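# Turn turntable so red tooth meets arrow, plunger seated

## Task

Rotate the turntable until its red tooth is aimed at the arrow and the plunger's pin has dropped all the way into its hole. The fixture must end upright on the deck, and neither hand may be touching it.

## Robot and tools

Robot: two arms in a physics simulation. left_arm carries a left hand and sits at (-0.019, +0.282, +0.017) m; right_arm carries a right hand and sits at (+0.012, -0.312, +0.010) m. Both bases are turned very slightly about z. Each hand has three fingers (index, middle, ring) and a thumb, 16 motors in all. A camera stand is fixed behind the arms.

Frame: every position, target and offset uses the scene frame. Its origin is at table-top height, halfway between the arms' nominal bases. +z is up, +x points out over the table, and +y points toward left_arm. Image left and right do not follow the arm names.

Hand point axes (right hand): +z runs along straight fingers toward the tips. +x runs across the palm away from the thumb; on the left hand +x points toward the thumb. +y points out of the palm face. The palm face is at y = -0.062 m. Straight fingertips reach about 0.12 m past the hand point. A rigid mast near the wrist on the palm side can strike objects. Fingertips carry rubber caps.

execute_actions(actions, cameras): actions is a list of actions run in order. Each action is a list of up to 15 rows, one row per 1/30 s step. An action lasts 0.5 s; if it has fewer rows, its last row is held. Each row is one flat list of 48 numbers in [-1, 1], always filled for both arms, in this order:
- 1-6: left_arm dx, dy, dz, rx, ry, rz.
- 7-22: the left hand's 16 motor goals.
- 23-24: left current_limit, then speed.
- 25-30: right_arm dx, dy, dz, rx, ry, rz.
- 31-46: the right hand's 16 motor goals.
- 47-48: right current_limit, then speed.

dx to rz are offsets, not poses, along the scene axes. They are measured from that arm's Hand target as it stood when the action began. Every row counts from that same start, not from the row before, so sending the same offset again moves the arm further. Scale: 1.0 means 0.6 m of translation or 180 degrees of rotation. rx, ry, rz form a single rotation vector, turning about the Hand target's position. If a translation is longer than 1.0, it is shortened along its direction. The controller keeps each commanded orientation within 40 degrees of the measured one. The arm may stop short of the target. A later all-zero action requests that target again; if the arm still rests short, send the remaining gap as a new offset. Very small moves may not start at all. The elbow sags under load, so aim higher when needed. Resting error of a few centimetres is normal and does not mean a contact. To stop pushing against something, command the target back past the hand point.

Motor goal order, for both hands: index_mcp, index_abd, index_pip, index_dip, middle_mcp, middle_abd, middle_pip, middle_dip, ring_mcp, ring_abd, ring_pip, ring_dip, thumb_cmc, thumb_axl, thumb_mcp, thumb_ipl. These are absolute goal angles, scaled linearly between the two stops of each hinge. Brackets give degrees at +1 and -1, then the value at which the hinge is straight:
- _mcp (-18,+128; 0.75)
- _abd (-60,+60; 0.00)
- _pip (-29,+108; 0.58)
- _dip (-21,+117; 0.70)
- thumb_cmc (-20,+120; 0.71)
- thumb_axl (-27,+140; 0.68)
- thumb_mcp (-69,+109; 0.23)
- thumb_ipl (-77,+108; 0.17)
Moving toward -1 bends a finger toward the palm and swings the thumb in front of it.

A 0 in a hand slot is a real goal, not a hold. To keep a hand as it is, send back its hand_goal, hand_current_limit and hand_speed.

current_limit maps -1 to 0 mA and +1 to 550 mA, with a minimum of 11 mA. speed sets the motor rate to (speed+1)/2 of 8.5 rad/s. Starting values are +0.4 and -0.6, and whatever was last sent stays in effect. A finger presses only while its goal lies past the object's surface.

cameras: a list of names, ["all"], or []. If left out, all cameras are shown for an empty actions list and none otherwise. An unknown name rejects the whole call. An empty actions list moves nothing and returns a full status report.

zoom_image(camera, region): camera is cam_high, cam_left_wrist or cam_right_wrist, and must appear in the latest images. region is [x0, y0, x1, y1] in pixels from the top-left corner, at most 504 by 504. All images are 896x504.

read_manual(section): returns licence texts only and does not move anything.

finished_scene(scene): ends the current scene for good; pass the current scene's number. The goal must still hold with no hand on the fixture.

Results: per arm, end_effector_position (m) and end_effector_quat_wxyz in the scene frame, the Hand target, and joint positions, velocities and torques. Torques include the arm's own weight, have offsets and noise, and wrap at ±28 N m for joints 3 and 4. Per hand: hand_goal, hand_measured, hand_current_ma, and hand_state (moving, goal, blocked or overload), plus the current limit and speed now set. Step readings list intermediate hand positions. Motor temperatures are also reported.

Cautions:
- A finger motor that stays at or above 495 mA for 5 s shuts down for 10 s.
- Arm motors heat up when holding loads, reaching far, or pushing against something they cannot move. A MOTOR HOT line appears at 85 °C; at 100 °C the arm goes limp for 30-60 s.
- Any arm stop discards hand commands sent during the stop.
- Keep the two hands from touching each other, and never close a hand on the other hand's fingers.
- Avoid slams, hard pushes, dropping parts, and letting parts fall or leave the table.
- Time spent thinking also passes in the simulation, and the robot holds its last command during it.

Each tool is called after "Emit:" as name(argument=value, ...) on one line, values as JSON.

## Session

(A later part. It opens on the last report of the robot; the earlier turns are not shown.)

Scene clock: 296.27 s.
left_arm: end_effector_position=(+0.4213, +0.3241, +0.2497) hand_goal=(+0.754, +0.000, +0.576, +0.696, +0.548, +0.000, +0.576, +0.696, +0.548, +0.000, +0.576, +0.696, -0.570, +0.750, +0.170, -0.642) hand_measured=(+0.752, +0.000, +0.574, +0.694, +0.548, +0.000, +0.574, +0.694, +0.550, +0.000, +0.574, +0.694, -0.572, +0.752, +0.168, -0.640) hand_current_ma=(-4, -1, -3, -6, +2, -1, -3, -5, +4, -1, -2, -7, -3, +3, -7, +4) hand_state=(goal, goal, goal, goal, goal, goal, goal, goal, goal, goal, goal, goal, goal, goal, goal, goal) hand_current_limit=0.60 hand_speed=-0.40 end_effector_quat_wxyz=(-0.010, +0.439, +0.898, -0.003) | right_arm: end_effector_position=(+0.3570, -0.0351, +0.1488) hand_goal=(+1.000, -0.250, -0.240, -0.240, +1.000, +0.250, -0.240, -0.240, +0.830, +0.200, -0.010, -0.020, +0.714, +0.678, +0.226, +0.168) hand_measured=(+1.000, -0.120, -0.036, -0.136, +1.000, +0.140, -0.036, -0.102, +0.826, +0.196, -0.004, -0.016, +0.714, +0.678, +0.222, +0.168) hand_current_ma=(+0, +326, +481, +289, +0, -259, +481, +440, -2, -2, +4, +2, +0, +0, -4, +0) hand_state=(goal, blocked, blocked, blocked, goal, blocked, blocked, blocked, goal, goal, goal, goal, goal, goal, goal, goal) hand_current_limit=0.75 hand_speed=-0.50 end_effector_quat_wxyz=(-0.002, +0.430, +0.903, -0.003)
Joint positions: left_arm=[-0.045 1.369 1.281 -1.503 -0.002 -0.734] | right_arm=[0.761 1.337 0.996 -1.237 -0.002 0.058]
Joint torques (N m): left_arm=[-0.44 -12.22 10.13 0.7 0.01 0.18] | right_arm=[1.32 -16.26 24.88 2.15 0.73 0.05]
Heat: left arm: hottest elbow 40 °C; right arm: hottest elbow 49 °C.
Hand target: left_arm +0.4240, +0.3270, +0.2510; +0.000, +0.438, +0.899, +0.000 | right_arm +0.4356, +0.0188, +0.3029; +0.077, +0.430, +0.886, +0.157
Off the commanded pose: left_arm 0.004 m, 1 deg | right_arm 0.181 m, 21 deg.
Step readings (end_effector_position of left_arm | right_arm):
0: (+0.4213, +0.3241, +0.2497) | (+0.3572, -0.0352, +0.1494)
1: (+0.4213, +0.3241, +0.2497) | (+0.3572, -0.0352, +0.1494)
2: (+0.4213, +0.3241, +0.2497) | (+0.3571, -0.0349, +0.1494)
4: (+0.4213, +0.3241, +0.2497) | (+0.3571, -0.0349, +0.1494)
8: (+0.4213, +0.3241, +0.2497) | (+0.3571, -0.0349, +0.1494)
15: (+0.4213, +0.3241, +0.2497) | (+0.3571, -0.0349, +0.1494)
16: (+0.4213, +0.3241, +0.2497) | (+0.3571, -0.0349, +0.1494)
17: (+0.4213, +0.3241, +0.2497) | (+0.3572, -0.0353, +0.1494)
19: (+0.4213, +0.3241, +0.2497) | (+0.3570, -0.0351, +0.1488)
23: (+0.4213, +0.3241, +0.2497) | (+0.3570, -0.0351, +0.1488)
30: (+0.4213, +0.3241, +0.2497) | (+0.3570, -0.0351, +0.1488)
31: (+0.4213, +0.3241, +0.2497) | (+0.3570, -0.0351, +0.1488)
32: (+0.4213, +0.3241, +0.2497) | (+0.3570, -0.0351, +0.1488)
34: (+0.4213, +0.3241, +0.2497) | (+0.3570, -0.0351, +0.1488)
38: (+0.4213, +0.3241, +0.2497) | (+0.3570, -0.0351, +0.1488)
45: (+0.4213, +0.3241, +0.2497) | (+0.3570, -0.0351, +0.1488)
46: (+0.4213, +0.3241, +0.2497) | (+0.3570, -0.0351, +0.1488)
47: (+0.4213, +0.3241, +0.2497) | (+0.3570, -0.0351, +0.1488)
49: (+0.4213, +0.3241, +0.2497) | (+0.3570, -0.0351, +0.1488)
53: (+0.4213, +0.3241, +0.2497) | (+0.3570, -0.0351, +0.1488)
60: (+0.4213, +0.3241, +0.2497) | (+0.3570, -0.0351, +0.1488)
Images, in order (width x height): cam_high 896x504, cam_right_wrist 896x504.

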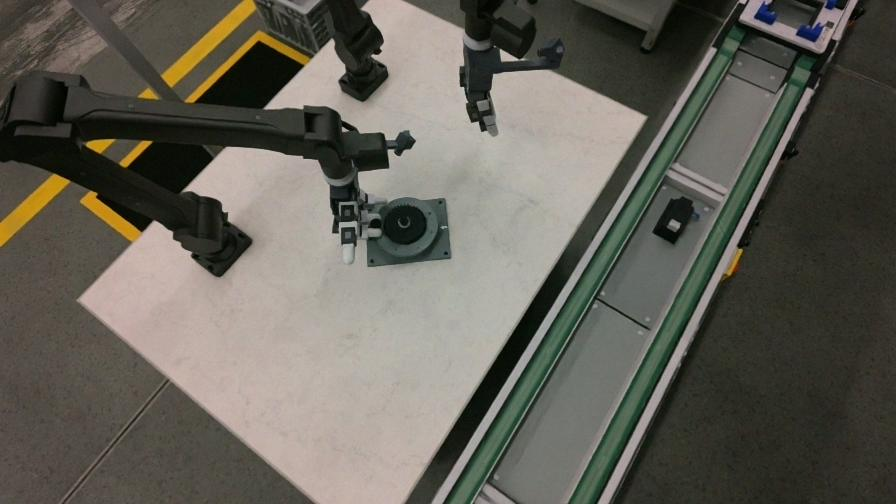

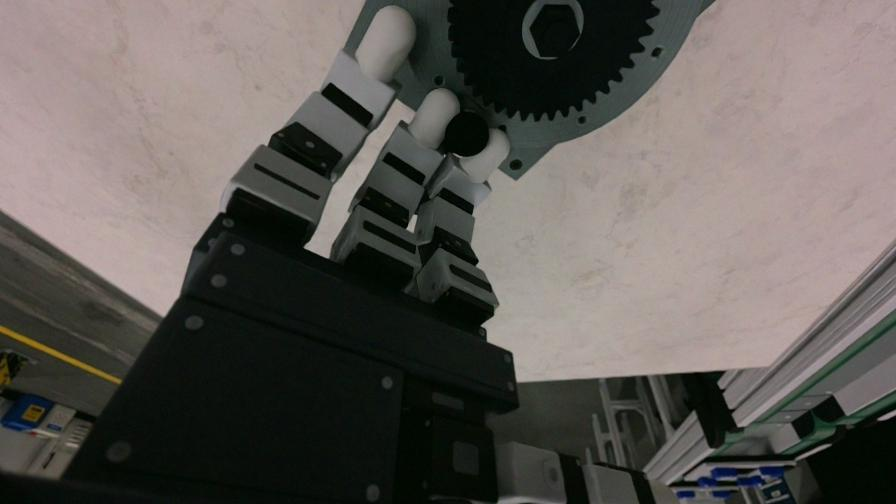

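Emit:
execute_actions(actions=[[[0,0,0,0,0,0,0.754,0,0.576,0.696,0.5485,0,0.576,0.696,0.5485,0,0.576,0.696,-0.57,0.75,0.17,-0.642,0.6,-0.4,0,0,0,0,0,0,1,-0.25,-0.24,-0.24,1,0.25,-0.24,-0.24,0.81,0.24,0.23,0.15,0.714,0.678,0.226,0.168,0.75,-0.5]],[[0,0,0,0,0,0,0.754,0,0.576,0.696,0.5485,0,0.576,0.696,0.5485,0,0.576,0.696,-0.57,0.75,0.17,-0.642,0.6,-0.4,0,0,0,0,0,0,1,-0.25,-0.24,-0.24,1,0.25,-0.24,-0.24,0.7,0.22,0.32,0.28,0.714,0.678,0.226,0.168,0.75,-0.7]],[[0,0,0,0,0,0,0.754,0,0.576,0.696,0.5485,0,0.576,0.696,0.5485,0,0.576,0.696,-0.57,0.75,0.17,-0.642,0.6,-0.4,0,0,0,0,0,0,1,-0.25,-0.24,-0.24,1,0.25,-0.24,-0.24,0.605,0.2,0.39,0.363,0.714,0.678,0.226,0.168,0.75,-0.7]],[[0,0,0,0,0,0,0.754,0,0.576,0.696,0.5485,0,0.576,0.696,0.5485,0,0.576,0.696,-0.57,0.75,0.17,-0.642,0.6,-0.4,0,0,0,0,0,0,1,-0.25,-0.24,-0.24,1,0.25,-0.24,-0.24,0.51,0.17,0.46,0.43,0.714,0.678,0.226,0.168,0.75,-0.7]],[[0,0,0,0,0,0,0.754,0,0.576,0.696,0.5485,0,0.576,0.696,0.5485,0,0.576,0.696,-0.57,0.75,0.17,-0.642,0.6,-0.4,0,0,0,0,0,0,1,-0.25,-0.24,-0.24,1,0.25,-0.24,-0.24,0.38,0.135,0.55,0.51,0.714,0.678,0.226,0.168,0.75,-0.7]],[[0,0,0,0,0,0,0.754,0,0.576,0.696,0.5485,0,0.576,0.696,0.5485,0,0.576,0.696,-0.57,0.75,0.17,-0.642,0.6,-0.4,0,0,0,0,0,0,1,-0.25,-0.24,-0.24,1,0.25,-0.24,-0.24,0.37,0.06,0.3,0.25,0.714,0.678,0.226,0.168,0.75,-0.5]],[[0,0,0,0,0,0,0.754,0,0.576,0.696,0.5485,0,0.576,0.696,0.5485,0,0.576,0.696,-0.57,0.75,0.17,-0.642,0.6,-0.4,0,0,0,0,0,0,1,-0.25,-0.24,-0.24,1,0.25,-0.24,-0.24,0.6,0.06,0,0,0.714,0.678,0.226,0.168,0.75,-0.4]],[[0,0,0,0,0,0,0.754,0,0.576,0.696,0.5485,0,0.576,0.696,0.5485,0,0.576,0.696,-0.57,0.75,0.17,-0.642,0.6,-0.4,0,0,0,0,0,0,1,-0.25,-0.24,-0.24,1,0.25,-0.24,-0.24,0.83,0.2,-0.01,-0.02,0.714,0.678,0.226,0.168,0.75,-0.4]]], cameras=["cam_right_wrist", "cam_high"])

Emit:
zoom_image(camera="cam_high", region=[335, 165, 475, 275])

Scene clock: 301.80 s.
left_arm: end_effector_position=(+0.4213, +0.3241, +0.2497) hand_goal=(+0.754, +0.000, +0.576, +0.696, +0.548, +0.000, +0.576, +0.696, +0.548, +0.000, +0.576, +0.696, -0.570, +0.750, +0.170, -0.642) hand_measured=(+0.752, +0.000, +0.574, +0.694, +0.548, +0.000, +0.574, +0.694, +0.550, +0.000, +0.574, +0.694, -0.572, +0.752, +0.168, -0.640) hand_current_ma=(-4, -1, -3, -6, +2, -1, -3, -5, +4, -1, -2, -7, -3, +3, -7, +4) hand_state=(goal, goal, goal, goal, goal, goal, goal, goal, goal, goal, goal, goal, goal, goal, goal, goal) hand_current_limit=0.60 hand_speed=-0.40 end_effector_quat_wxyz=(-0.010, +0.439, +0.898, -0.003) | right_arm: end_effector_position=(+0.3573, -0.0354, +0.1501) hand_goal=(+1.000, -0.250, -0.240, -0.240, +1.000, +0.250, -0.240, -0.240, +0.830, +0.200, -0.010, -0.020, +0.714, +0.678, +0.226, +0.168) hand_measured=(+1.000, -0.114, -0.036, -0.136, +1.000, +0.128, -0.034, -0.102, +0.826, +0.196, -0.004, -0.016, +0.714, +0.678, +0.222, +0.168) hand_current_ma=(+0, +349, +481, +289, +0, -298, +481, +440, -2, -2, +4, +2, +0, +0, -4, +0) hand_state=(goal, blocked, blocked, blocked, goal, blocked, blocked, blocked, goal, goal, goal, goal, goal, goal, goal, goal) hand_current_limit=0.75 hand_speed=-0.40 end_effector_quat_wxyz=(-0.001, +0.430, +0.903, -0.002)
Joint positions: left_arm=[-0.045 1.369 1.281 -1.503 -0.002 -0.734] | right_arm=[0.761 1.334 0.996 -1.237 0 0.059]
Joint torques (N m): left_arm=[-0.44 -12.22 10.15 0.7 0.01 0.17] | right_arm=[1.2 -15.74 24.88 2.14 0.71 0.05]
Motor temperatures (°C): left_arm=[29 32 40 26 27 29] | right_arm=[28 31 51 24 29 24]
Heat: left arm: hottest elbow 40 °C; right arm: hottest elbow 51 °C.
Hand target: left_arm +0.4240, +0.3270, +0.2510; +0.000, +0.438, +0.899, +0.000 | right_arm +0.4356, +0.0188, +0.3029; +0.077, +0.430, +0.886, +0.157
Off the commanded pose: left_arm 0.004 m, 1 deg | right_arm 0.180 m, 20 deg.
Step readings (end_effector_position of left_arm | right_arm):
0: (+0.4213, +0.3241, +0.2497) | (+0.3570, -0.0351, +0.1488)
1: (+0.4213, +0.3241, +0.2497) | (+0.3570, -0.0351, +0.1488)
2: (+0.4213, +0.3241, +0.2497) | (+0.3570, -0.0351, +0.1488)
4: (+0.4213, +0.3241, +0.2497) | (+0.3570, -0.0351, +0.1488)
8: (+0.4213, +0.3241, +0.2497) | (+0.3568, -0.0346, +0.1494)
15: (+0.4213, +0.3241, +0.2497) | (+0.3568, -0.0346, +0.1494)
16: (+0.4213, +0.3241, +0.2497) | (+0.3568, -0.0346, +0.1494)
17: (+0.4213, +0.3241, +0.2497) | (+0.3568, -0.0346, +0.1494)
19: (+0.4213, +0.3241, +0.2497) | (+0.3567, -0.0345, +0.1494)
23: (+0.4213, +0.3241, +0.2497) | (+0.3567, -0.0345, +0.1494)
30: (+0.4213, +0.3241, +0.2497) | (+0.3567, -0.0345, +0.1494)
31: (+0.4213, +0.3241, +0.2497) | (+0.3567, -0.0345, +0.1494)
32: (+0.4213, +0.3241, +0.2497) | (+0.3567, -0.0345, +0.1494)
34: (+0.4213, +0.3241, +0.2497) | (+0.3567, -0.0345, +0.1494)
38: (+0.4213, +0.3241, +0.2497) | (+0.3567, -0.0345, +0.1494)
45: (+0.4213, +0.3241, +0.2497) | (+0.3567, -0.0345, +0.1494)
46: (+0.4213, +0.3241, +0.2497) | (+0.3567, -0.0345, +0.1494)
47: (+0.4213, +0.3241, +0.2497) | (+0.3571, -0.0349, +0.1494)
49: (+0.4213, +0.3241, +0.2497) | (+0.3569, -0.0347, +0.1494)
53: (+0.4213, +0.3241, +0.2497) | (+0.3569, -0.0347, +0.1494)
60: (+0.4213, +0.3241, +0.2497) | (+0.3569, -0.0347, +0.1494)
61: (+0.4213, +0.3241, +0.2497) | (+0.3569, -0.0347, +0.1494)
62: (+0.4213, +0.3241, +0.2497) | (+0.3569, -0.0347, +0.1494)
64: (+0.4213, +0.3241, +0.2497) | (+0.3569, -0.0347, +0.1500)
68: (+0.4213, +0.3241, +0.2497) | (+0.3571, -0.0351, +0.1500)
75: (+0.4213, +0.3241, +0.2497) | (+0.3570, -0.0349, +0.1500)
76: (+0.4213, +0.3241, +0.2497) | (+0.3570, -0.0349, +0.1500)
77: (+0.4213, +0.3241, +0.2497) | (+0.3572, -0.0353, +0.1500)
79: (+0.4213, +0.3241, +0.2497) | (+0.3574, -0.0355, +0.1501)
83: (+0.4213, +0.3241, +0.2497) | (+0.3570, -0.0351, +0.1501)
90: (+0.4213, +0.3241, +0.2497) | (+0.3572, -0.0353, +0.1501)
91: (+0.4213, +0.3241, +0.2497) | (+0.3572, -0.0353, +0.1501)
92: (+0.4213, +0.3241, +0.2497) | (+0.3572, -0.0353, +0.1501)
94: (+0.4213, +0.3241, +0.2497) | (+0.3572, -0.0353, +0.1501)
98: (+0.4213, +0.3241, +0.2497) | (+0.3572, -0.0353, +0.1501)
105: (+0.4213, +0.3241, +0.2497) | (+0.3572, -0.0353, +0.1501)
106: (+0.4213, +0.3241, +0.2497) | (+0.3573, -0.0354, +0.1501)
107: (+0.4213, +0.3241, +0.2497) | (+0.3573, -0.0354, +0.1501)
109: (+0.4213, +0.3241, +0.2497) | (+0.3573, -0.0354, +0.1501)
113: (+0.4213, +0.3241, +0.2497) | (+0.3573, -0.0354, +0.1501)
120: (+0.4213, +0.3241, +0.2497) | (+0.3573, -0.0354, +0.1501)
Images, in order (width x height): cam_high 896x504, cam_right_wrist 896x504.

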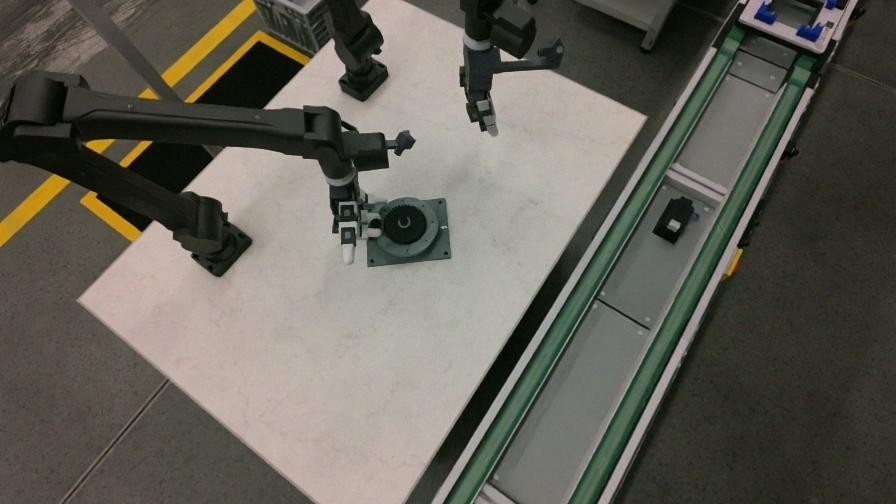

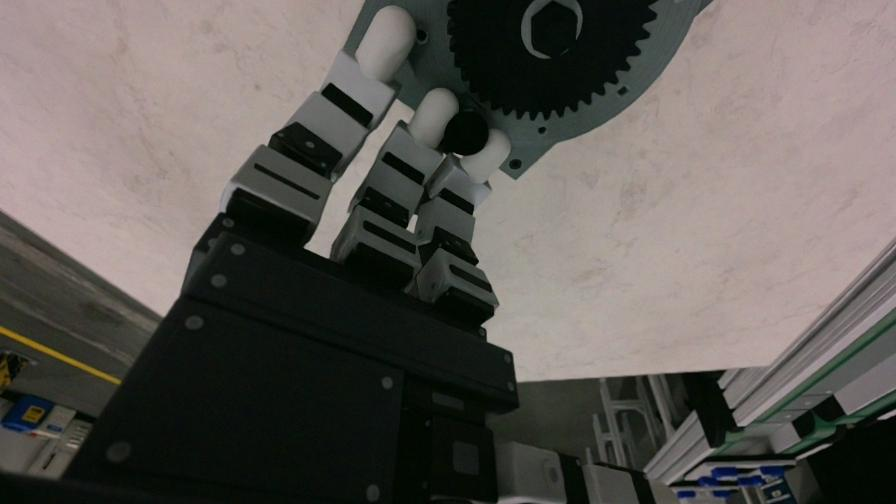

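Scaled by 3.600.

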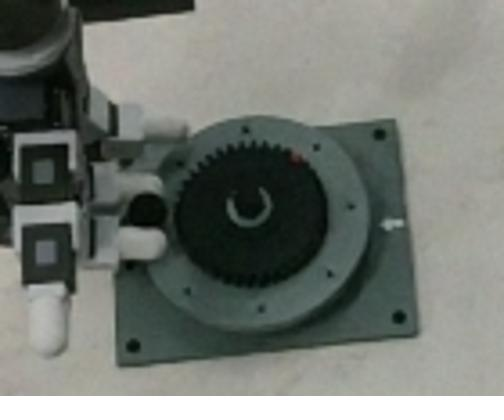

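Emit:
execute_actions(actions=[[[0,0,0,0,0,0,0.754,0,0.576,0.696,0.5485,0,0.576,0.696,0.5485,0,0.576,0.696,-0.57,0.75,0.17,-0.642,0.6,-0.4,0,0,0,0,0,0,1,-0.25,-0.24,-0.24,1,0.25,-0.24,-0.24,0.81,0.24,0.23,0.15,0.714,0.678,0.226,0.168,0.75,-0.5]],[[0,0,0,0,0,0,0.754,0,0.576,0.696,0.5485,0,0.576,0.696,0.5485,0,0.576,0.696,-0.57,0.75,0.17,-0.642,0.6,-0.4,0,0,0,0,0,0,1,-0.25,-0.24,-0.24,1,0.25,-0.24,-0.24,0.7,0.22,0.32,0.28,0.714,0.678,0.226,0.168,0.75,-0.7]],[[0,0,0,0,0,0,0.754,0,0.576,0.696,0.5485,0,0.576,0.696,0.5485,0,0.576,0.696,-0.57,0.75,0.17,-0.642,0.6,-0.4,0,0,0,0,0,0,1,-0.25,-0.24,-0.24,1,0.25,-0.24,-0.24,0.605,0.2,0.39,0.363,0.714,0.678,0.226,0.168,0.75,-0.7]],[[0,0,0,0,0,0,0.754,0,0.576,0.696,0.5485,0,0.576,0.696,0.5485,0,0.576,0.696,-0.57,0.75,0.17,-0.642,0.6,-0.4,0,0,0,0,0,0,1,-0.25,-0.24,-0.24,1,0.25,-0.24,-0.24,0.51,0.17,0.46,0.43,0.714,0.678,0.226,0.168,0.75,-0.7]],[[0,0,0,0,0,0,0.754,0,0.576,0.696,0.5485,0,0.576,0.696,0.5485,0,0.576,0.696,-0.57,0.75,0.17,-0.642,0.6,-0.4,0,0,0,0,0,0,1,-0.25,-0.24,-0.24,1,0.25,-0.24,-0.24,0.38,0.135,0.55,0.51,0.714,0.678,0.226,0.168,0.75,-0.7]],[[0,0,0,0,0,0,0.754,0,0.576,0.696,0.5485,0,0.576,0.696,0.5485,0,0.576,0.696,-0.57,0.75,0.17,-0.642,0.6,-0.4,0,0,0,0,0,0,1,-0.25,-0.24,-0.24,1,0.25,-0.24,-0.24,0.37,0.06,0.3,0.25,0.714,0.678,0.226,0.168,0.75,-0.5]],[[0,0,0,0,0,0,0.754,0,0.576,0.696,0.5485,0,0.576,0.696,0.5485,0,0.576,0.696,-0.57,0.75,0.17,-0.642,0.6,-0.4,0,0,0,0,0,0,1,-0.25,-0.24,-0.24,1,0.25,-0.24,-0.24,0.6,0.06,0,0,0.714,0.678,0.226,0.168,0.75,-0.4]],[[0,0,0,0,0,0,0.754,0,0.576,0.696,0.5485,0,0.576,0.696,0.5485,0,0.576,0.696,-0.57,0.75,0.17,-0.642,0.6,-0.4,0,0,0,0,0,0,1,-0.25,-0.24,-0.24,1,0.25,-0.24,-0.24,0.83,0.2,-0.01,-0.02,0.714,0.678,0.226,0.168,0.75,-0.4]]], cameras=["cam_right_wrist", "cam_high"])

Emit:
zoom_image(camera="cam_high", region=[335, 165, 475, 275])

Scene clock: 307.37 s.
left_arm: end_effector_position=(+0.4213, +0.3241, +0.2497) hand_goal=(+0.754, +0.000, +0.576, +0.696, +0.548, +0.000, +0.576, +0.696, +0.548, +0.000, +0.576, +0.696, -0.570, +0.750, +0.170, -0.642) hand_measured=(+0.752, +0.000, +0.574, +0.694, +0.548, +0.000, +0.574, +0.694, +0.550, +0.000, +0.574, +0.694, -0.572, +0.752, +0.168, -0.640) hand_current_ma=(-4, -1, -3, -6, +2, -1, -3, -5, +4, -1, -2, -7, -3, +3, -7, +4) hand_state=(goal, goal, goal, goal, goal, goal, goal, goal, goal, goal, goal, goal, goal, goal, goal, goal) hand_current_limit=0.60 hand_speed=-0.40 end_effector_quat_wxyz=(-0.010, +0.439, +0.898, -0.003) | right_arm: end_effector_position=(+0.3567, -0.0354, +0.1506) hand_goal=(+1.000, -0.250, -0.240, -0.240, +1.000, +0.250, -0.240, -0.240, +0.830, +0.200, -0.010, -0.020, +0.714, +0.678, +0.226, +0.168) hand_measured=(+1.000, -0.106, -0.036, -0.136, +1.000, +0.126, -0.032, -0.102, +0.826, +0.196, -0.004, -0.016, +0.714, +0.678, +0.222, +0.168) hand_current_ma=(+0, +382, +481, +289, +0, -306, +481, +440, -2, -2, +4, +2, +0, +0, -4, +0) hand_state=(goal, blocked, blocked, blocked, goal, blocked, blocked, blocked, goal, goal, goal, goal, goal, goal, goal, goal) hand_current_limit=0.75 hand_speed=-0.40 end_effector_quat_wxyz=(-0.002, +0.430, +0.903, -0.002)
Joint positions: left_arm=[-0.045 1.369 1.281 -1.503 -0.002 -0.734] | right_arm=[0.761 1.333 0.996 -1.239 -0.002 0.058]
Joint torques (N m): left_arm=[-0.44 -12.22 10.13 0.7 0.01 0.18] | right_arm=[1.38 -15.79 25.06 2.28 0.68 0.05]
Heat: left arm: hottest elbow 40 °C; right arm: hottest elbow 53 °C.
Hand target: left_arm +0.4240, +0.3270, +0.2510; +0.000, +0.438, +0.899, +0.000 | right_arm +0.4356, +0.0188, +0.3029; +0.077, +0.430, +0.886, +0.157
Off the commanded pose: left_arm 0.004 m, 1 deg | right_arm 0.180 m, 20 deg.
Step readings (end_effector_position of left_arm | right_arm):
0: (+0.4213, +0.3241, +0.2497) | (+0.3573, -0.0354, +0.1501)
1: (+0.4213, +0.3241, +0.2497) | (+0.3573, -0.0354, +0.1501)
2: (+0.4213, +0.3241, +0.2497) | (+0.3573, -0.0354, +0.1501)
4: (+0.4213, +0.3241, +0.2497) | (+0.3573, -0.0354, +0.1501)
8: (+0.4213, +0.3241, +0.2497) | (+0.3570, -0.0350, +0.1501)
15: (+0.4213, +0.3241, +0.2497) | (+0.3570, -0.0351, +0.1501)
16: (+0.4213, +0.3241, +0.2497) | (+0.3570, -0.0350, +0.1501)
17: (+0.4213, +0.3241, +0.2497) | (+0.3570, -0.0348, +0.1501)
19: (+0.4213, +0.3241, +0.2497) | (+0.3569, -0.0353, +0.1506)
23: (+0.4213, +0.3241, +0.2497) | (+0.3569, -0.0353, +0.1506)
30: (+0.4213, +0.3241, +0.2497) | (+0.3569, -0.0353, +0.1506)
31: (+0.4213, +0.3241, +0.2497) | (+0.3569, -0.0353, +0.1506)
32: (+0.4213, +0.3241, +0.2497) | (+0.3569, -0.0353, +0.1506)
34: (+0.4213, +0.3241, +0.2497) | (+0.3569, -0.0353, +0.1506)
38: (+0.4213, +0.3241, +0.2497) | (+0.3569, -0.0353, +0.1506)
45: (+0.4213, +0.3241, +0.2497) | (+0.3569, -0.0353, +0.1506)
46: (+0.4213, +0.3241, +0.2497) | (+0.3569, -0.0353, +0.1506)
47: (+0.4213, +0.3241, +0.2497) | (+0.3569, -0.0353, +0.1506)
49: (+0.4213, +0.3241, +0.2497) | (+0.3569, -0.0353, +0.1506)
53: (+0.4213, +0.3241, +0.2497) | (+0.3570, -0.0355, +0.1506)
60: (+0.4213, +0.3241, +0.2497) | (+0.3569, -0.0354, +0.1506)
61: (+0.4213, +0.3241, +0.2497) | (+0.3569, -0.0354, +0.1506)
62: (+0.4213, +0.3241, +0.2497) | (+0.3569, -0.0353, +0.1506)
64: (+0.4213, +0.3241, +0.2497) | (+0.3569, -0.0353, +0.1506)
68: (+0.4213, +0.3241, +0.2497) | (+0.3567, -0.0352, +0.1506)
75: (+0.4213, +0.3241, +0.2497) | (+0.3567, -0.0352, +0.1506)
76: (+0.4213, +0.3241, +0.2497) | (+0.3567, -0.0352, +0.1506)
77: (+0.4213, +0.3241, +0.2497) | (+0.3571, -0.0358, +0.1506)
79: (+0.4213, +0.3241, +0.2497) | (+0.3567, -0.0352, +0.1506)
83: (+0.4213, +0.3241, +0.2497) | (+0.3567, -0.0352, +0.1506)
90: (+0.4213, +0.3241, +0.2497) | (+0.3567, -0.0352, +0.1506)
91: (+0.4213, +0.3241, +0.2497) | (+0.3567, -0.0352, +0.1506)
92: (+0.4213, +0.3241, +0.2497) | (+0.3567, -0.0352, +0.1506)
94: (+0.4213, +0.3241, +0.2497) | (+0.3567, -0.0352, +0.1506)
98: (+0.4213, +0.3241, +0.2497) | (+0.3567, -0.0352, +0.1506)
105: (+0.4213, +0.3241, +0.2497) | (+0.3567, -0.0352, +0.1506)
106: (+0.4213, +0.3241, +0.2497) | (+0.3567, -0.0354, +0.1506)
107: (+0.4213, +0.3241, +0.2497) | (+0.3567, -0.0354, +0.1506)
109: (+0.4213, +0.3241, +0.2497) | (+0.3567, -0.0354, +0.1506)
113: (+0.4213, +0.3241, +0.2497) | (+0.3567, -0.0354, +0.1506)
120: (+0.4213, +0.3241, +0.2497) | (+0.3567, -0.0354, +0.1506)
Images, in order (width x height): cam_high 896x504, cam_right_wrist 896x504.

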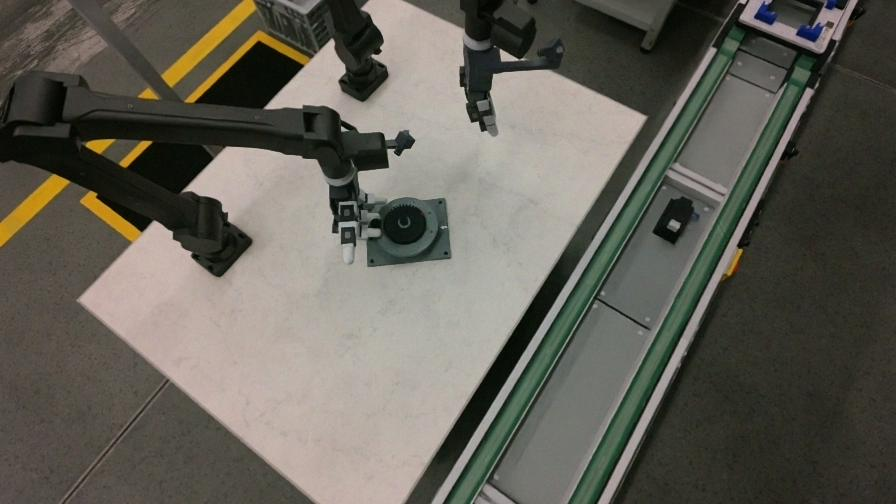

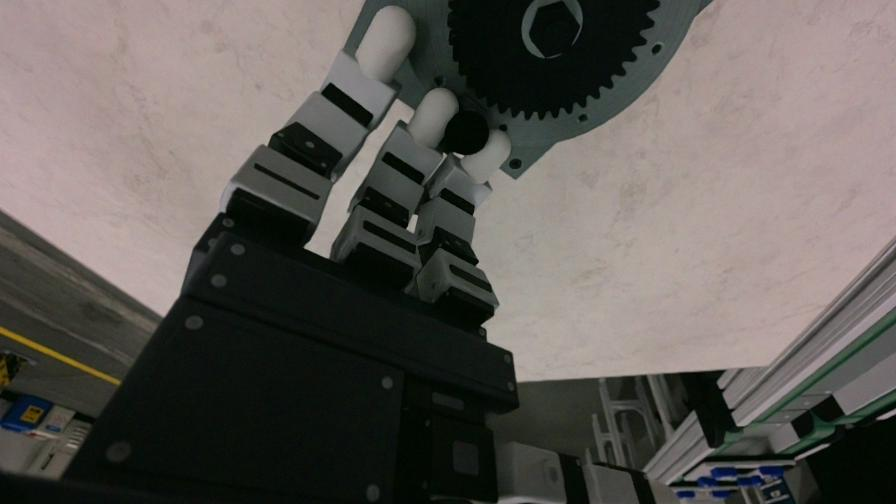

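Scaled by 3.600.

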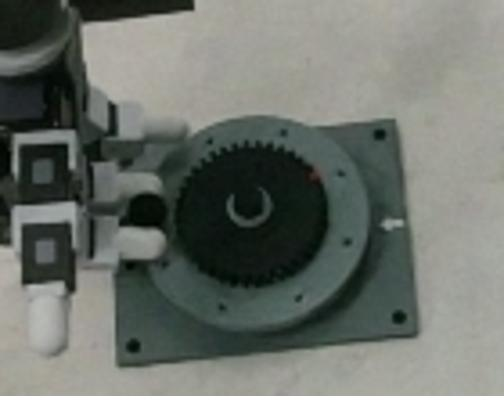

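Emit:
execute_actions(actions=[[[0,0,0,0,0,0,0.754,0,0.576,0.696,0.5485,0,0.576,0.696,0.5485,0,0.576,0.696,-0.57,0.75,0.17,-0.642,0.6,-0.4,0,0,0,0,0,0,1,-0.25,-0.24,-0.24,1,0.25,-0.24,-0.24,0.81,0.24,0.23,0.15,0.714,0.678,0.226,0.168,0.75,-0.5]],[[0,0,0,0,0,0,0.754,0,0.576,0.696,0.5485,0,0.576,0.696,0.5485,0,0.576,0.696,-0.57,0.75,0.17,-0.642,0.6,-0.4,0,0,0,0,0,0,1,-0.25,-0.24,-0.24,1,0.25,-0.24,-0.24,0.7,0.22,0.32,0.28,0.714,0.678,0.226,0.168,0.75,-0.7]],[[0,0,0,0,0,0,0.754,0,0.576,0.696,0.5485,0,0.576,0.696,0.5485,0,0.576,0.696,-0.57,0.75,0.17,-0.642,0.6,-0.4,0,0,0,0,0,0,1,-0.25,-0.24,-0.24,1,0.25,-0.24,-0.24,0.605,0.2,0.39,0.363,0.714,0.678,0.226,0.168,0.75,-0.7]],[[0,0,0,0,0,0,0.754,0,0.576,0.696,0.5485,0,0.576,0.696,0.5485,0,0.576,0.696,-0.57,0.75,0.17,-0.642,0.6,-0.4,0,0,0,0,0,0,1,-0.25,-0.24,-0.24,1,0.25,-0.24,-0.24,0.51,0.17,0.46,0.43,0.714,0.678,0.226,0.168,0.75,-0.7]],[[0,0,0,0,0,0,0.754,0,0.576,0.696,0.5485,0,0.576,0.696,0.5485,0,0.576,0.696,-0.57,0.75,0.17,-0.642,0.6,-0.4,0,0,0,0,0,0,1,-0.25,-0.24,-0.24,1,0.25,-0.24,-0.24,0.42,0.145,0.52,0.48,0.714,0.678,0.226,0.168,0.75,-0.7]]], cameras=["cam_right_wrist", "cam_high"])

Emit:
zoom_image(camera="cam_high", region=[335, 165, 475, 275])

Emit:
zoom_image(camera="cam_right_wrist", region=[420, 0, 720, 200])

Scene clock: 311.33 s.
left_arm: end_effector_position=(+0.4213, +0.3241, +0.2497) hand_goal=(+0.754, +0.000, +0.576, +0.696, +0.548, +0.000, +0.576, +0.696, +0.548, +0.000, +0.576, +0.696, -0.570, +0.750, +0.170, -0.642) hand_measured=(+0.752, +0.000, +0.574, +0.694, +0.548, +0.000, +0.574, +0.694, +0.550, +0.000, +0.574, +0.694, -0.572, +0.752, +0.168, -0.640) hand_current_ma=(-4, -1, -3, -6, +2, -1, -3, -5, +4, -1, -2, -7, -3, +3, -7, +4) hand_state=(goal, goal, goal, goal, goal, goal, goal, goal, goal, goal, goal, goal, goal, goal, goal, goal) hand_current_limit=0.60 hand_speed=-0.40 end_effector_quat_wxyz=(-0.010, +0.439, +0.898, -0.003) | right_arm: end_effector_position=(+0.3564, -0.0355, +0.1517) hand_goal=(+1.000, -0.250, -0.240, -0.240, +1.000, +0.250, -0.240, -0.240, +0.420, +0.146, +0.520, +0.480, +0.714, +0.678, +0.226, +0.168) hand_measured=(+1.000, -0.084, -0.036, -0.136, +1.000, +0.112, -0.032, -0.102, +0.396, +0.124, +0.468, +0.448, +0.714, +0.678, +0.222, +0.168) hand_current_ma=(+0, +477, +481, +289, +0, -358, +481, +440, -36, -24, -103, -50, +0, +0, -4, +0) hand_state=(goal, blocked, blocked, blocked, goal, blocked, blocked, blocked, blocked, blocked, blocked, blocked, goal, goal, goal, goal) hand_current_limit=0.75 hand_speed=-0.70 end_effector_quat_wxyz=(-0.001, +0.429, +0.903, -0.001)
Joint positions: left_arm=[-0.045 1.369 1.281 -1.503 -0.002 -0.734] | right_arm=[0.761 1.329 0.996 -1.24 -0.002 0.056]
Joint torques (N m): left_arm=[-0.44 -12.28 10.13 0.72 0.01 0.18] | right_arm=[1.44 -15.62 25.06 2.3 0.77 0.09]
Heat: left arm: hottest elbow 39 °C; right arm: hottest elbow 54 °C.
Hand target: left_arm +0.4240, +0.3270, +0.2510; +0.000, +0.438, +0.899, +0.000 | right_arm +0.4356, +0.0188, +0.3029; +0.077, +0.430, +0.886, +0.157
Off the commanded pose: left_arm 0.004 m, 1 deg | right_arm 0.179 m, 20 deg.
Step readings (end_effector_position of left_arm | right_arm):
0: (+0.4213, +0.3241, +0.2497) | (+0.3567, -0.0354, +0.1506)
1: (+0.4213, +0.3241, +0.2497) | (+0.3567, -0.0354, +0.1506)
2: (+0.4213, +0.3241, +0.2497) | (+0.3567, -0.0354, +0.1506)
4: (+0.4213, +0.3241, +0.2497) | (+0.3567, -0.0354, +0.1506)
8: (+0.4213, +0.3241, +0.2497) | (+0.3569, -0.0353, +0.1506)
15: (+0.4213, +0.3241, +0.2497) | (+0.3569, -0.0354, +0.1506)
16: (+0.4213, +0.3241, +0.2497) | (+0.3569, -0.0354, +0.1506)
17: (+0.4213, +0.3241, +0.2497) | (+0.3569, -0.0353, +0.1506)
19: (+0.4213, +0.3241, +0.2497) | (+0.3564, -0.0348, +0.1506)
23: (+0.4213, +0.3241, +0.2497) | (+0.3564, -0.0348, +0.1506)
30: (+0.4213, +0.3241, +0.2497) | (+0.3564, -0.0348, +0.1506)
31: (+0.4213, +0.3241, +0.2497) | (+0.3564, -0.0348, +0.1506)
32: (+0.4213, +0.3241, +0.2497) | (+0.3562, -0.0350, +0.1511)
34: (+0.4213, +0.3241, +0.2497) | (+0.3561, -0.0350, +0.1517)
38: (+0.4213, +0.3241, +0.2497) | (+0.3561, -0.0350, +0.1517)
45: (+0.4213, +0.3241, +0.2497) | (+0.3561, -0.0350, +0.1517)
46: (+0.4213, +0.3241, +0.2497) | (+0.3561, -0.0350, +0.1517)
47: (+0.4213, +0.3241, +0.2497) | (+0.3561, -0.0350, +0.1517)
49: (+0.4213, +0.3241, +0.2497) | (+0.3561, -0.0350, +0.1517)
53: (+0.4213, +0.3241, +0.2497) | (+0.3562, -0.0352, +0.1517)
60: (+0.4213, +0.3241, +0.2497) | (+0.3562, -0.0352, +0.1517)
61: (+0.4213, +0.3241, +0.2497) | (+0.3562, -0.0352, +0.1517)
62: (+0.4213, +0.3241, +0.2497) | (+0.3565, -0.0355, +0.1524)
64: (+0.4213, +0.3241, +0.2497) | (+0.3561, -0.0350, +0.1517)
68: (+0.4213, +0.3241, +0.2497) | (+0.3564, -0.0355, +0.1517)
75: (+0.4213, +0.3241, +0.2497) | (+0.3564, -0.0355, +0.1517)
Images, in order (width x height): cam_high 896x504, cam_right_wrist 896x504.

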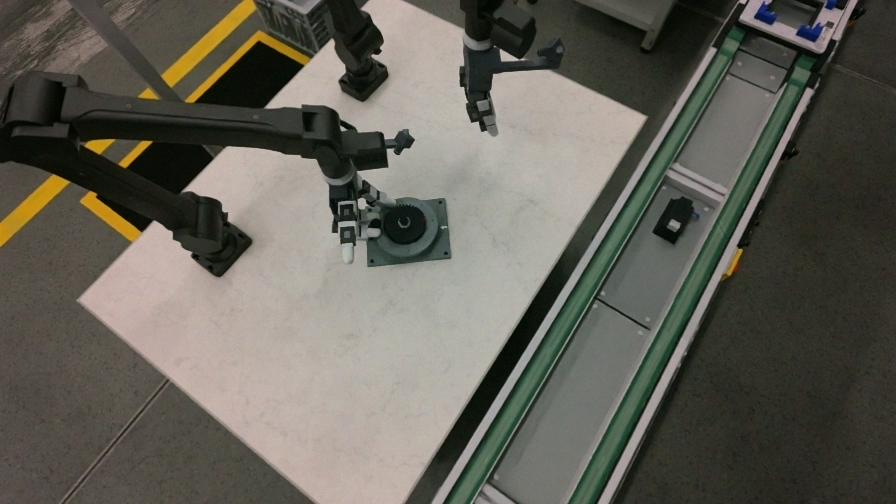

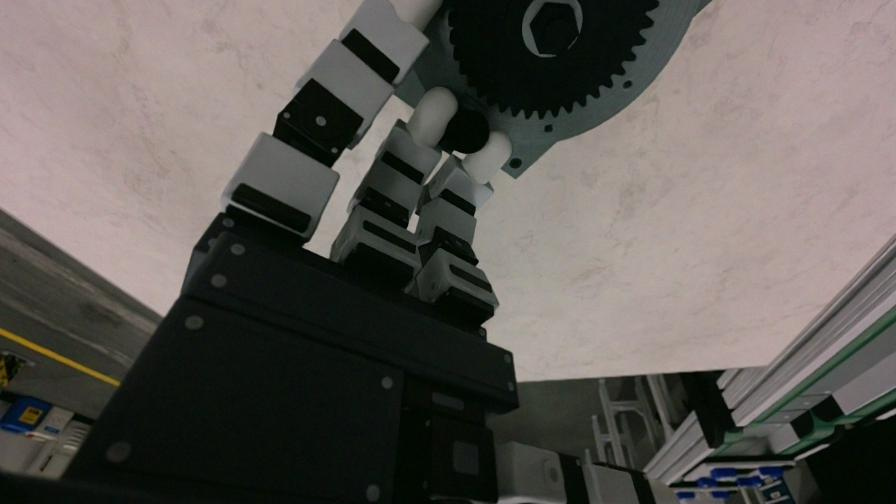

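Scaled by 3.600.

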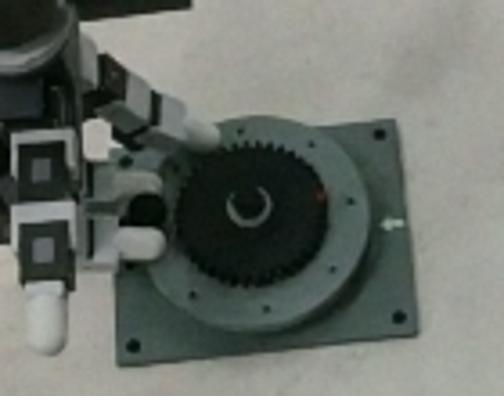

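Scaled by 1.680.

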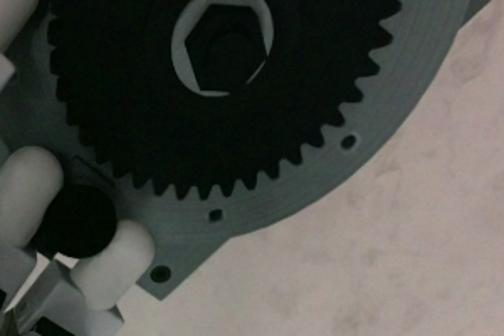

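Emit:
execute_actions(actions=[[[0,0,0,0,0,0,0.754,0,0.576,0.696,0.5485,0,0.576,0.696,0.5485,0,0.576,0.696,-0.57,0.75,0.17,-0.642,0.6,-0.4,0,0,0,0,0,0,1,-0.25,-0.24,-0.24,1,0.25,-0.24,-0.24,0.36,0.13,0.57,0.54,0.714,0.678,0.226,0.168,0.75,-0.7]],[[0,0,0,0,0,0,0.754,0,0.576,0.696,0.5485,0,0.576,0.696,0.5485,0,0.576,0.696,-0.57,0.75,0.17,-0.642,0.6,-0.4,-0.0127,-0.0101,-0.0715,-0.0186,0.0239,0,1,-0.25,-0.2,-0.2,1,0.25,-0.2,-0.2,0.37,0.06,0.3,0.25,0.714,0.678,0.226,0.168,0.75,-0.5]],[[0,0,0,0,0,0,0.754,0,0.576,0.696,0.5485,0,0.576,0.696,0.5485,0,0.576,0.696,-0.57,0.75,0.17,-0.642,0.6,-0.4,-0.0194,-0.0152,-0.0467,-0.0116,0.0149,0,1,-0.25,-0.16,-0.14,1,0.25,-0.16,-0.14,0.6,0.06,-0.03,-0.03,0.714,0.678,0.226,0.168,0.75,-0.4]],[[0,0,0,0,0,0,0.754,0,0.576,0.696,0.5485,0,0.576,0.696,0.5485,0,0.576,0.696,-0.57,0.75,0.17,-0.642,0.6,-0.4,-0.0194,-0.0152,-0.0467,-0.0116,0.0149,0,1,-0.25,-0.1,-0.08,1,0.25,-0.1,-0.08,0.8,0.15,-0.1,-0.1,0.714,0.678,0.226,0.168,0.7,-0.4]],[[0,0,0,0,0,0,0.754,0,0.576,0.696,0.5485,0,0.576,0.696,0.5485,0,0.576,0.696,-0.57,0.75,0.17,-0.642,0.6,-0.4,-0.0146,-0.0114,-0.0245,-0.0059,0.0075,0,1,-0.24,-0.06,-0.03,1,0.24,-0.06,-0.03,0.83,0.2,-0.1,-0.1,0.714,0.678,0.226,0.168,0.6,-0.4]]], cameras=["cam_right_wrist", "cam_high"])

Emit:
zoom_image(camera="cam_high", region=[335, 165, 475, 275])

Emit:
zoom_image(camera="cam_right_wrist", region=[380, 70, 530, 220])

Scene clock: 315.30 s.
left_arm: end_effector_position=(+0.4213, +0.3241, +0.2497) hand_goal=(+0.754, +0.000, +0.576, +0.696, +0.548, +0.000, +0.576, +0.696, +0.548, +0.000, +0.576, +0.696, -0.570, +0.750, +0.170, -0.642) hand_measured=(+0.752, +0.000, +0.574, +0.694, +0.548, +0.000, +0.574, +0.694, +0.550, +0.000, +0.574, +0.694, -0.572, +0.752, +0.168, -0.640) hand_current_ma=(-4, -1, -3, -6, +2, -1, -3, -5, +4, -1, -2, -7, -3, +3, -7, +4) hand_state=(goal, goal, goal, goal, goal, goal, goal, goal, goal, goal, goal, goal, goal, goal, goal, goal) hand_current_limit=0.60 hand_speed=-0.40 end_effector_quat_wxyz=(-0.010, +0.439, +0.898, -0.003) | right_arm: end_effector_position=(+0.3575, -0.0359, +0.1425) hand_goal=(+1.000, -0.240, -0.060, -0.030, +1.000, +0.240, -0.060, -0.030, +0.830, +0.200, -0.100, -0.100, +0.714, +0.678, +0.226, +0.168) hand_measured=(+1.000, -0.142, -0.052, -0.028, +1.000, +0.138, -0.038, -0.030, +0.826, +0.196, -0.094, -0.096, +0.714, +0.678, +0.222, +0.168) hand_current_ma=(+0, +216, +6, +1, +0, -229, +27, +0, -3, -2, +4, +2, +0, +0, -4, +0) hand_state=(goal, blocked, goal, goal, goal, blocked, blocked, goal, goal, goal, goal, goal, goal, goal, goal, goal) hand_current_limit=0.60 hand_speed=-0.40 end_effector_quat_wxyz=(-0.006, +0.432, +0.902, -0.013)
Joint positions: left_arm=[-0.045 1.369 1.281 -1.503 -0.002 -0.734] | right_arm=[0.759 1.356 1 -1.245 -0.002 0.061]
Joint torques (N m): left_arm=[-0.32 -12.22 10.11 0.72 0.01 0.17] | right_arm=[1.61 -9.64 15.13 1.77 0.16 0]
Motor temperatures (°C): left_arm=[29 32 39 26 27 29] | right_arm=[28 31 55 24 29 24]
Heat: left arm: hottest elbow 39 °C; right arm: hottest elbow 55 °C.
Hand target: left_arm +0.4240, +0.3270, +0.2510; +0.000, +0.438, +0.899, +0.000 | right_arm +0.3959, -0.0124, +0.1892; +0.023, +0.436, +0.898, +0.048
Off the commanded pose: left_arm 0.004 m, 1 deg | right_arm 0.065 m, 8 deg.
Step readings (end_effector_position of left_arm | right_arm):
0: (+0.4213, +0.3241, +0.2497) | (+0.3564, -0.0355, +0.1517)
1: (+0.4213, +0.3241, +0.2497) | (+0.3564, -0.0355, +0.1517)
2: (+0.4213, +0.3241, +0.2497) | (+0.3564, -0.0355, +0.1517)
4: (+0.4213, +0.3241, +0.2497) | (+0.3566, -0.0356, +0.1517)
8: (+0.4213, +0.3241, +0.2497) | (+0.3562, -0.0352, +0.1517)
15: (+0.4213, +0.3241, +0.2497) | (+0.3563, -0.0353, +0.1517)
16: (+0.4213, +0.3241, +0.2497) | (+0.3563, -0.0353, +0.1517)
17: (+0.4213, +0.3241, +0.2497) | (+0.3564, -0.0356, +0.1517)
19: (+0.4213, +0.3241, +0.2497) | (+0.3565, -0.0356, +0.1498)
23: (+0.4213, +0.3241, +0.2497) | (+0.3562, -0.0360, +0.1490)
30: (+0.4213, +0.3241, +0.2497) | (+0.3560, -0.0362, +0.1476)
31: (+0.4213, +0.3241, +0.2497) | (+0.3560, -0.0362, +0.1476)
32: (+0.4213, +0.3241, +0.2497) | (+0.3557, -0.0365, +0.1469)
34: (+0.4213, +0.3241, +0.2497) | (+0.3557, -0.0365, +0.1469)
38: (+0.4213, +0.3241, +0.2497) | (+0.3558, -0.0366, +0.1450)
45: (+0.4213, +0.3241, +0.2497) | (+0.3562, -0.0362, +0.1450)
46: (+0.4213, +0.3241, +0.2497) | (+0.3562, -0.0362, +0.1450)
47: (+0.4213, +0.3241, +0.2497) | (+0.3568, -0.0369, +0.1444)
49: (+0.4213, +0.3241, +0.2497) | (+0.3572, -0.0365, +0.1444)
53: (+0.4213, +0.3241, +0.2497) | (+0.3571, -0.0363, +0.1418)
60: (+0.4213, +0.3241, +0.2497) | (+0.3571, -0.0363, +0.1418)
61: (+0.4213, +0.3241, +0.2497) | (+0.3571, -0.0363, +0.1418)
62: (+0.4213, +0.3241, +0.2497) | (+0.3570, -0.0362, +0.1418)
64: (+0.4213, +0.3241, +0.2497) | (+0.3575, -0.0359, +0.1425)
68: (+0.4213, +0.3241, +0.2497) | (+0.3575, -0.0359, +0.1425)
75: (+0.4213, +0.3241, +0.2497) | (+0.3575, -0.0359, +0.1425)
Images, in order (width x height): cam_high 896x504, cam_right_wrist 896x504.

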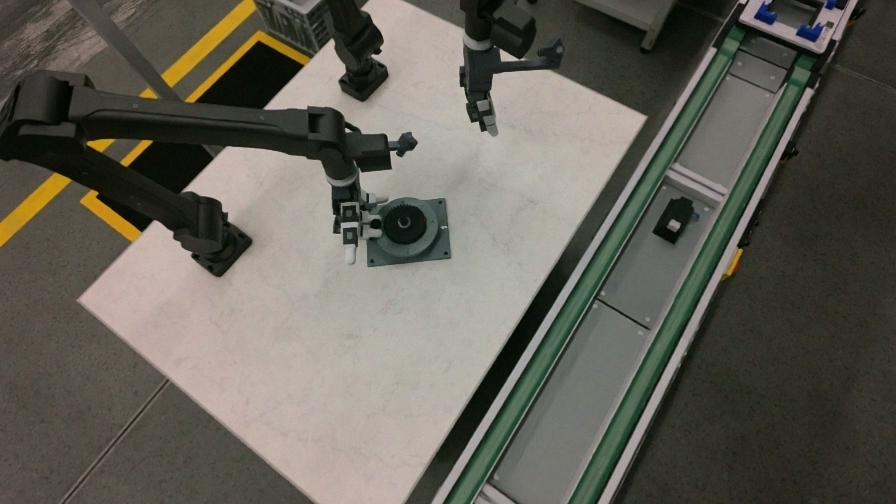

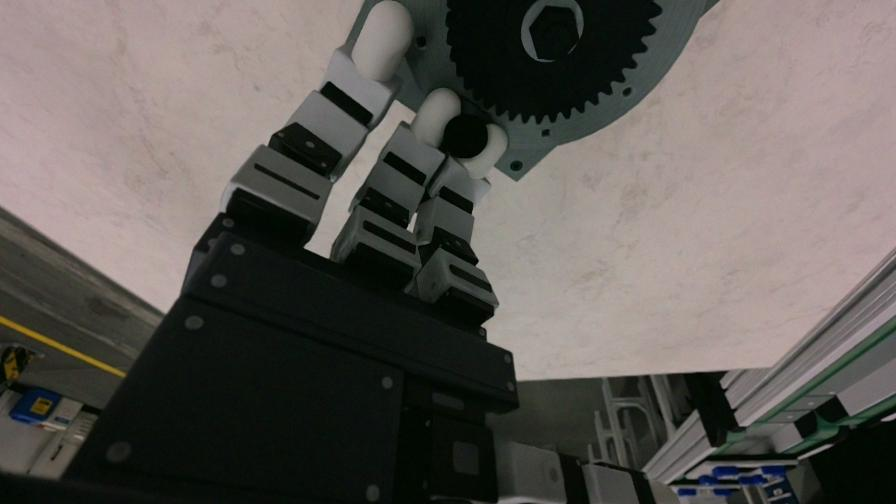

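Scaled by 3.600.

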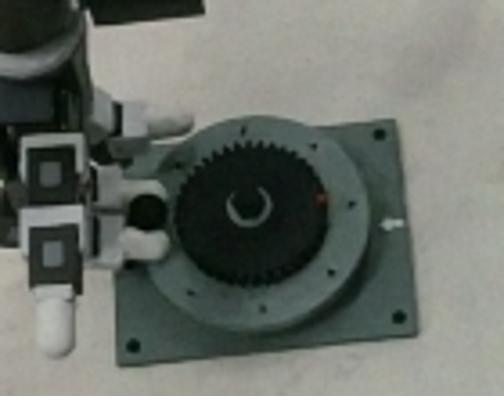

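Scaled by 3.360.

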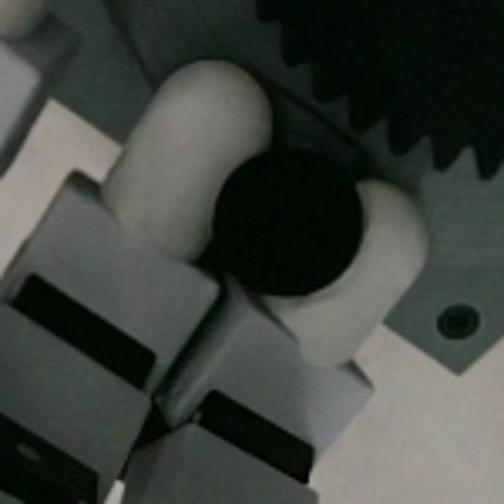

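Emit:
execute_actions(actions=[[[0,0,0,0,0,0,0.754,0,0.576,0.696,0.5485,0,0.576,0.696,0.5485,0,0.576,0.696,-0.57,0.75,0.17,-0.642,0.6,-0.4,-0.0243,-0.019,-0.0408,-0.0098,0.0125,0,1,-0.2,-0.02,0.02,1,0.2,-0.02,0.02,0.83,0.2,-0.03,-0.03,0.714,0.678,0.226,0.168,0.4,-0.4]],[[0,0,0,0,0,0,0.754,0,0.576,0.696,0.5485,0,0.576,0.696,0.5485,0,0.576,0.696,-0.57,0.75,0.17,-0.642,0.6,-0.4,0,0,0,0,0,0,1,-0.2,-0.02,0.02,1,0.2,-0.02,0.02,0.83,0.22,0.17,0.1,0.714,0.678,0.226,0.168,0.6,-0.5]],[[0,0,0,0,0,0,0.754,0,0.576,0.696,0.5485,0,0.576,0.696,0.5485,0,0.576,0.696,-0.57,0.75,0.17,-0.642,0.6,-0.4,0,0,0,0,0,0,1,-0.2,-0.02,0.02,1,0.2,-0.02,0.02,0.75,0.21,0.25,0.2,0.714,0.678,0.226,0.168,0.6,-0.7]]], cameras=["cam_right_wrist", "cam_high"])

Emit:
zoom_image(camera="cam_high", region=[335, 165, 475, 275])

Emit:
zoom_image(camera="cam_right_wrist", region=[380, 70, 530, 220])

Scene clock: 319.53 s.
left_arm: end_effector_position=(+0.4213, +0.3241, +0.2497) hand_goal=(+0.754, +0.000, +0.576, +0.696, +0.548, +0.000, +0.576, +0.696, +0.548, +0.000, +0.576, +0.696, -0.570, +0.750, +0.170, -0.642) hand_measured=(+0.752, +0.000, +0.574, +0.694, +0.548, +0.000, +0.574, +0.694, +0.550, +0.000, +0.574, +0.694, -0.572, +0.752, +0.168, -0.640) hand_current_ma=(-4, -1, -3, -6, +2, -1, -3, -5, +4, -1, -2, -7, -3, +3, -7, +4) hand_state=(goal, goal, goal, goal, goal, goal, goal, goal, goal, goal, goal, goal, goal, goal, goal, goal) hand_current_limit=0.60 hand_speed=-0.40 end_effector_quat_wxyz=(-0.010, +0.439, +0.898, -0.003) | right_arm: end_effector_position=(+0.3588, -0.0334, +0.1457) hand_goal=(+1.000, -0.200, -0.020, +0.020, +1.000, +0.200, -0.020, +0.020, +0.750, +0.210, +0.250, +0.200, +0.714, +0.678, +0.226, +0.168) hand_measured=(+0.998, -0.134, -0.014, +0.028, +1.000, +0.136, -0.006, +0.028, +0.788, +0.208, +0.170, +0.116, +0.714, +0.678, +0.222, +0.168) hand_current_ma=(+0, +119, +5, +7, +0, -116, +16, +6, +69, +0, -195, -211, +0, +0, -4, +0) hand_state=(goal, blocked, goal, goal, goal, blocked, goal, goal, blocked, goal, blocked, blocked, goal, goal, goal, goal) hand_current_limit=0.60 hand_speed=-0.70 end_effector_quat_wxyz=(-0.005, +0.426, +0.905, -0.006)
Joint positions: left_arm=[-0.045 1.369 1.281 -1.503 -0.002 -0.734] | right_arm=[0.758 1.349 1 -1.236 -0.005 0.047]
Joint torques (N m): left_arm=[-0.38 -12.22 10.13 0.7 0.01 0.18] | right_arm=[1.96 -8.35 11.26 1.59 0.09 0.09]
Motor temperatures (°C): left_arm=[29 32 39 26 27 29] | right_arm=[28 31 55 24 29 24]
Heat: left arm: hottest elbow 39 °C; right arm: hottest elbow 55 °C.
Hand target: left_arm +0.4240, +0.3270, +0.2510; +0.000, +0.438, +0.899, +0.000 | right_arm +0.3814, -0.0238, +0.1648; +0.013, +0.437, +0.899, +0.026
Off the commanded pose: left_arm 0.004 m, 1 deg | right_arm 0.031 m, 4 deg.
Step readings (end_effector_position of left_arm | right_arm):
0: (+0.4213, +0.3241, +0.2497) | (+0.3575, -0.0359, +0.1425)
1: (+0.4213, +0.3241, +0.2497) | (+0.3573, -0.0357, +0.1424)
2: (+0.4213, +0.3241, +0.2497) | (+0.3577, -0.0348, +0.1427)
4: (+0.4213, +0.3241, +0.2497) | (+0.3590, -0.0342, +0.1431)
8: (+0.4213, +0.3241, +0.2497) | (+0.3590, -0.0342, +0.1431)
15: (+0.4213, +0.3241, +0.2497) | (+0.3590, -0.0342, +0.1431)
16: (+0.4213, +0.3241, +0.2497) | (+0.3590, -0.0342, +0.1431)
17: (+0.4213, +0.3241, +0.2497) | (+0.3590, -0.0342, +0.1431)
19: (+0.4213, +0.3241, +0.2497) | (+0.3590, -0.0342, +0.1431)
23: (+0.4213, +0.3241, +0.2497) | (+0.3590, -0.0340, +0.1431)
30: (+0.4213, +0.3241, +0.2497) | (+0.3590, -0.0340, +0.1431)
31: (+0.4213, +0.3241, +0.2497) | (+0.3590, -0.0340, +0.1431)
32: (+0.4213, +0.3241, +0.2497) | (+0.3588, -0.0336, +0.1438)
34: (+0.4213, +0.3241, +0.2497) | (+0.3589, -0.0338, +0.1450)
38: (+0.4213, +0.3241, +0.2497) | (+0.3588, -0.0334, +0.1457)
45: (+0.4213, +0.3241, +0.2497) | (+0.3588, -0.0334, +0.1457)
Images, in order (width x height): cam_high 896x504, cam_right_wrist 896x504.

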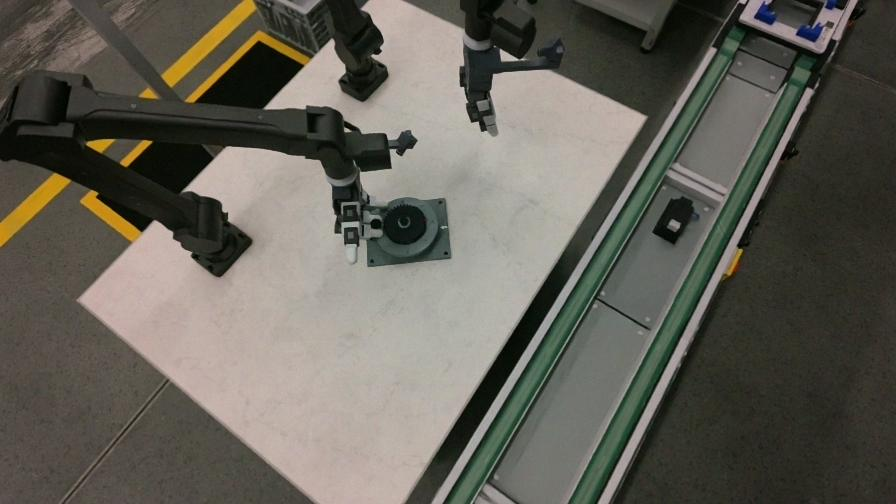

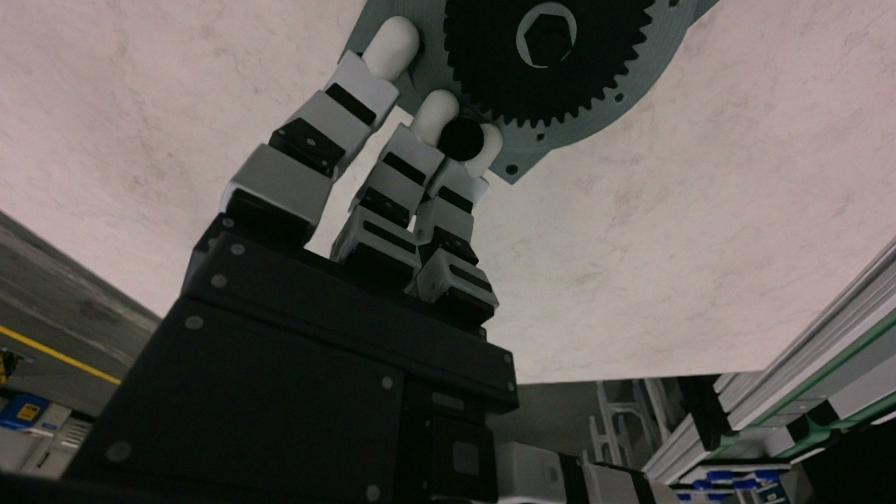

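Scaled by 3.600.

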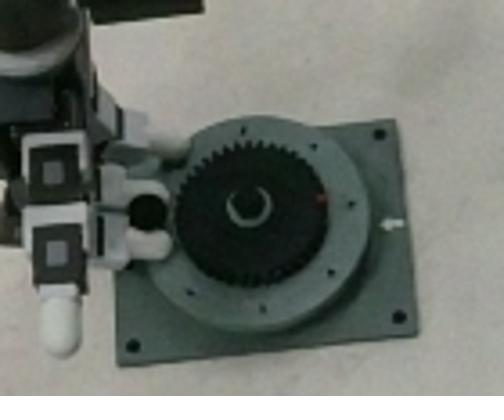

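Scaled by 3.360.

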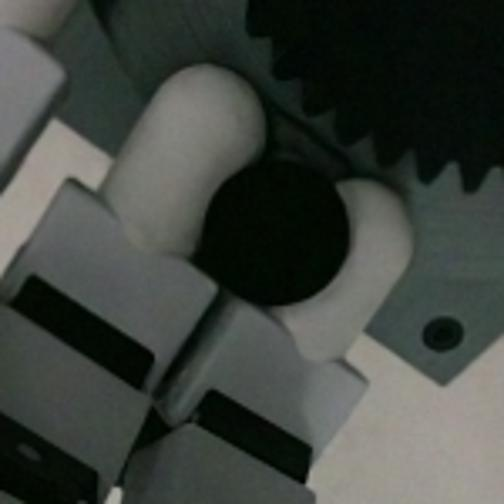

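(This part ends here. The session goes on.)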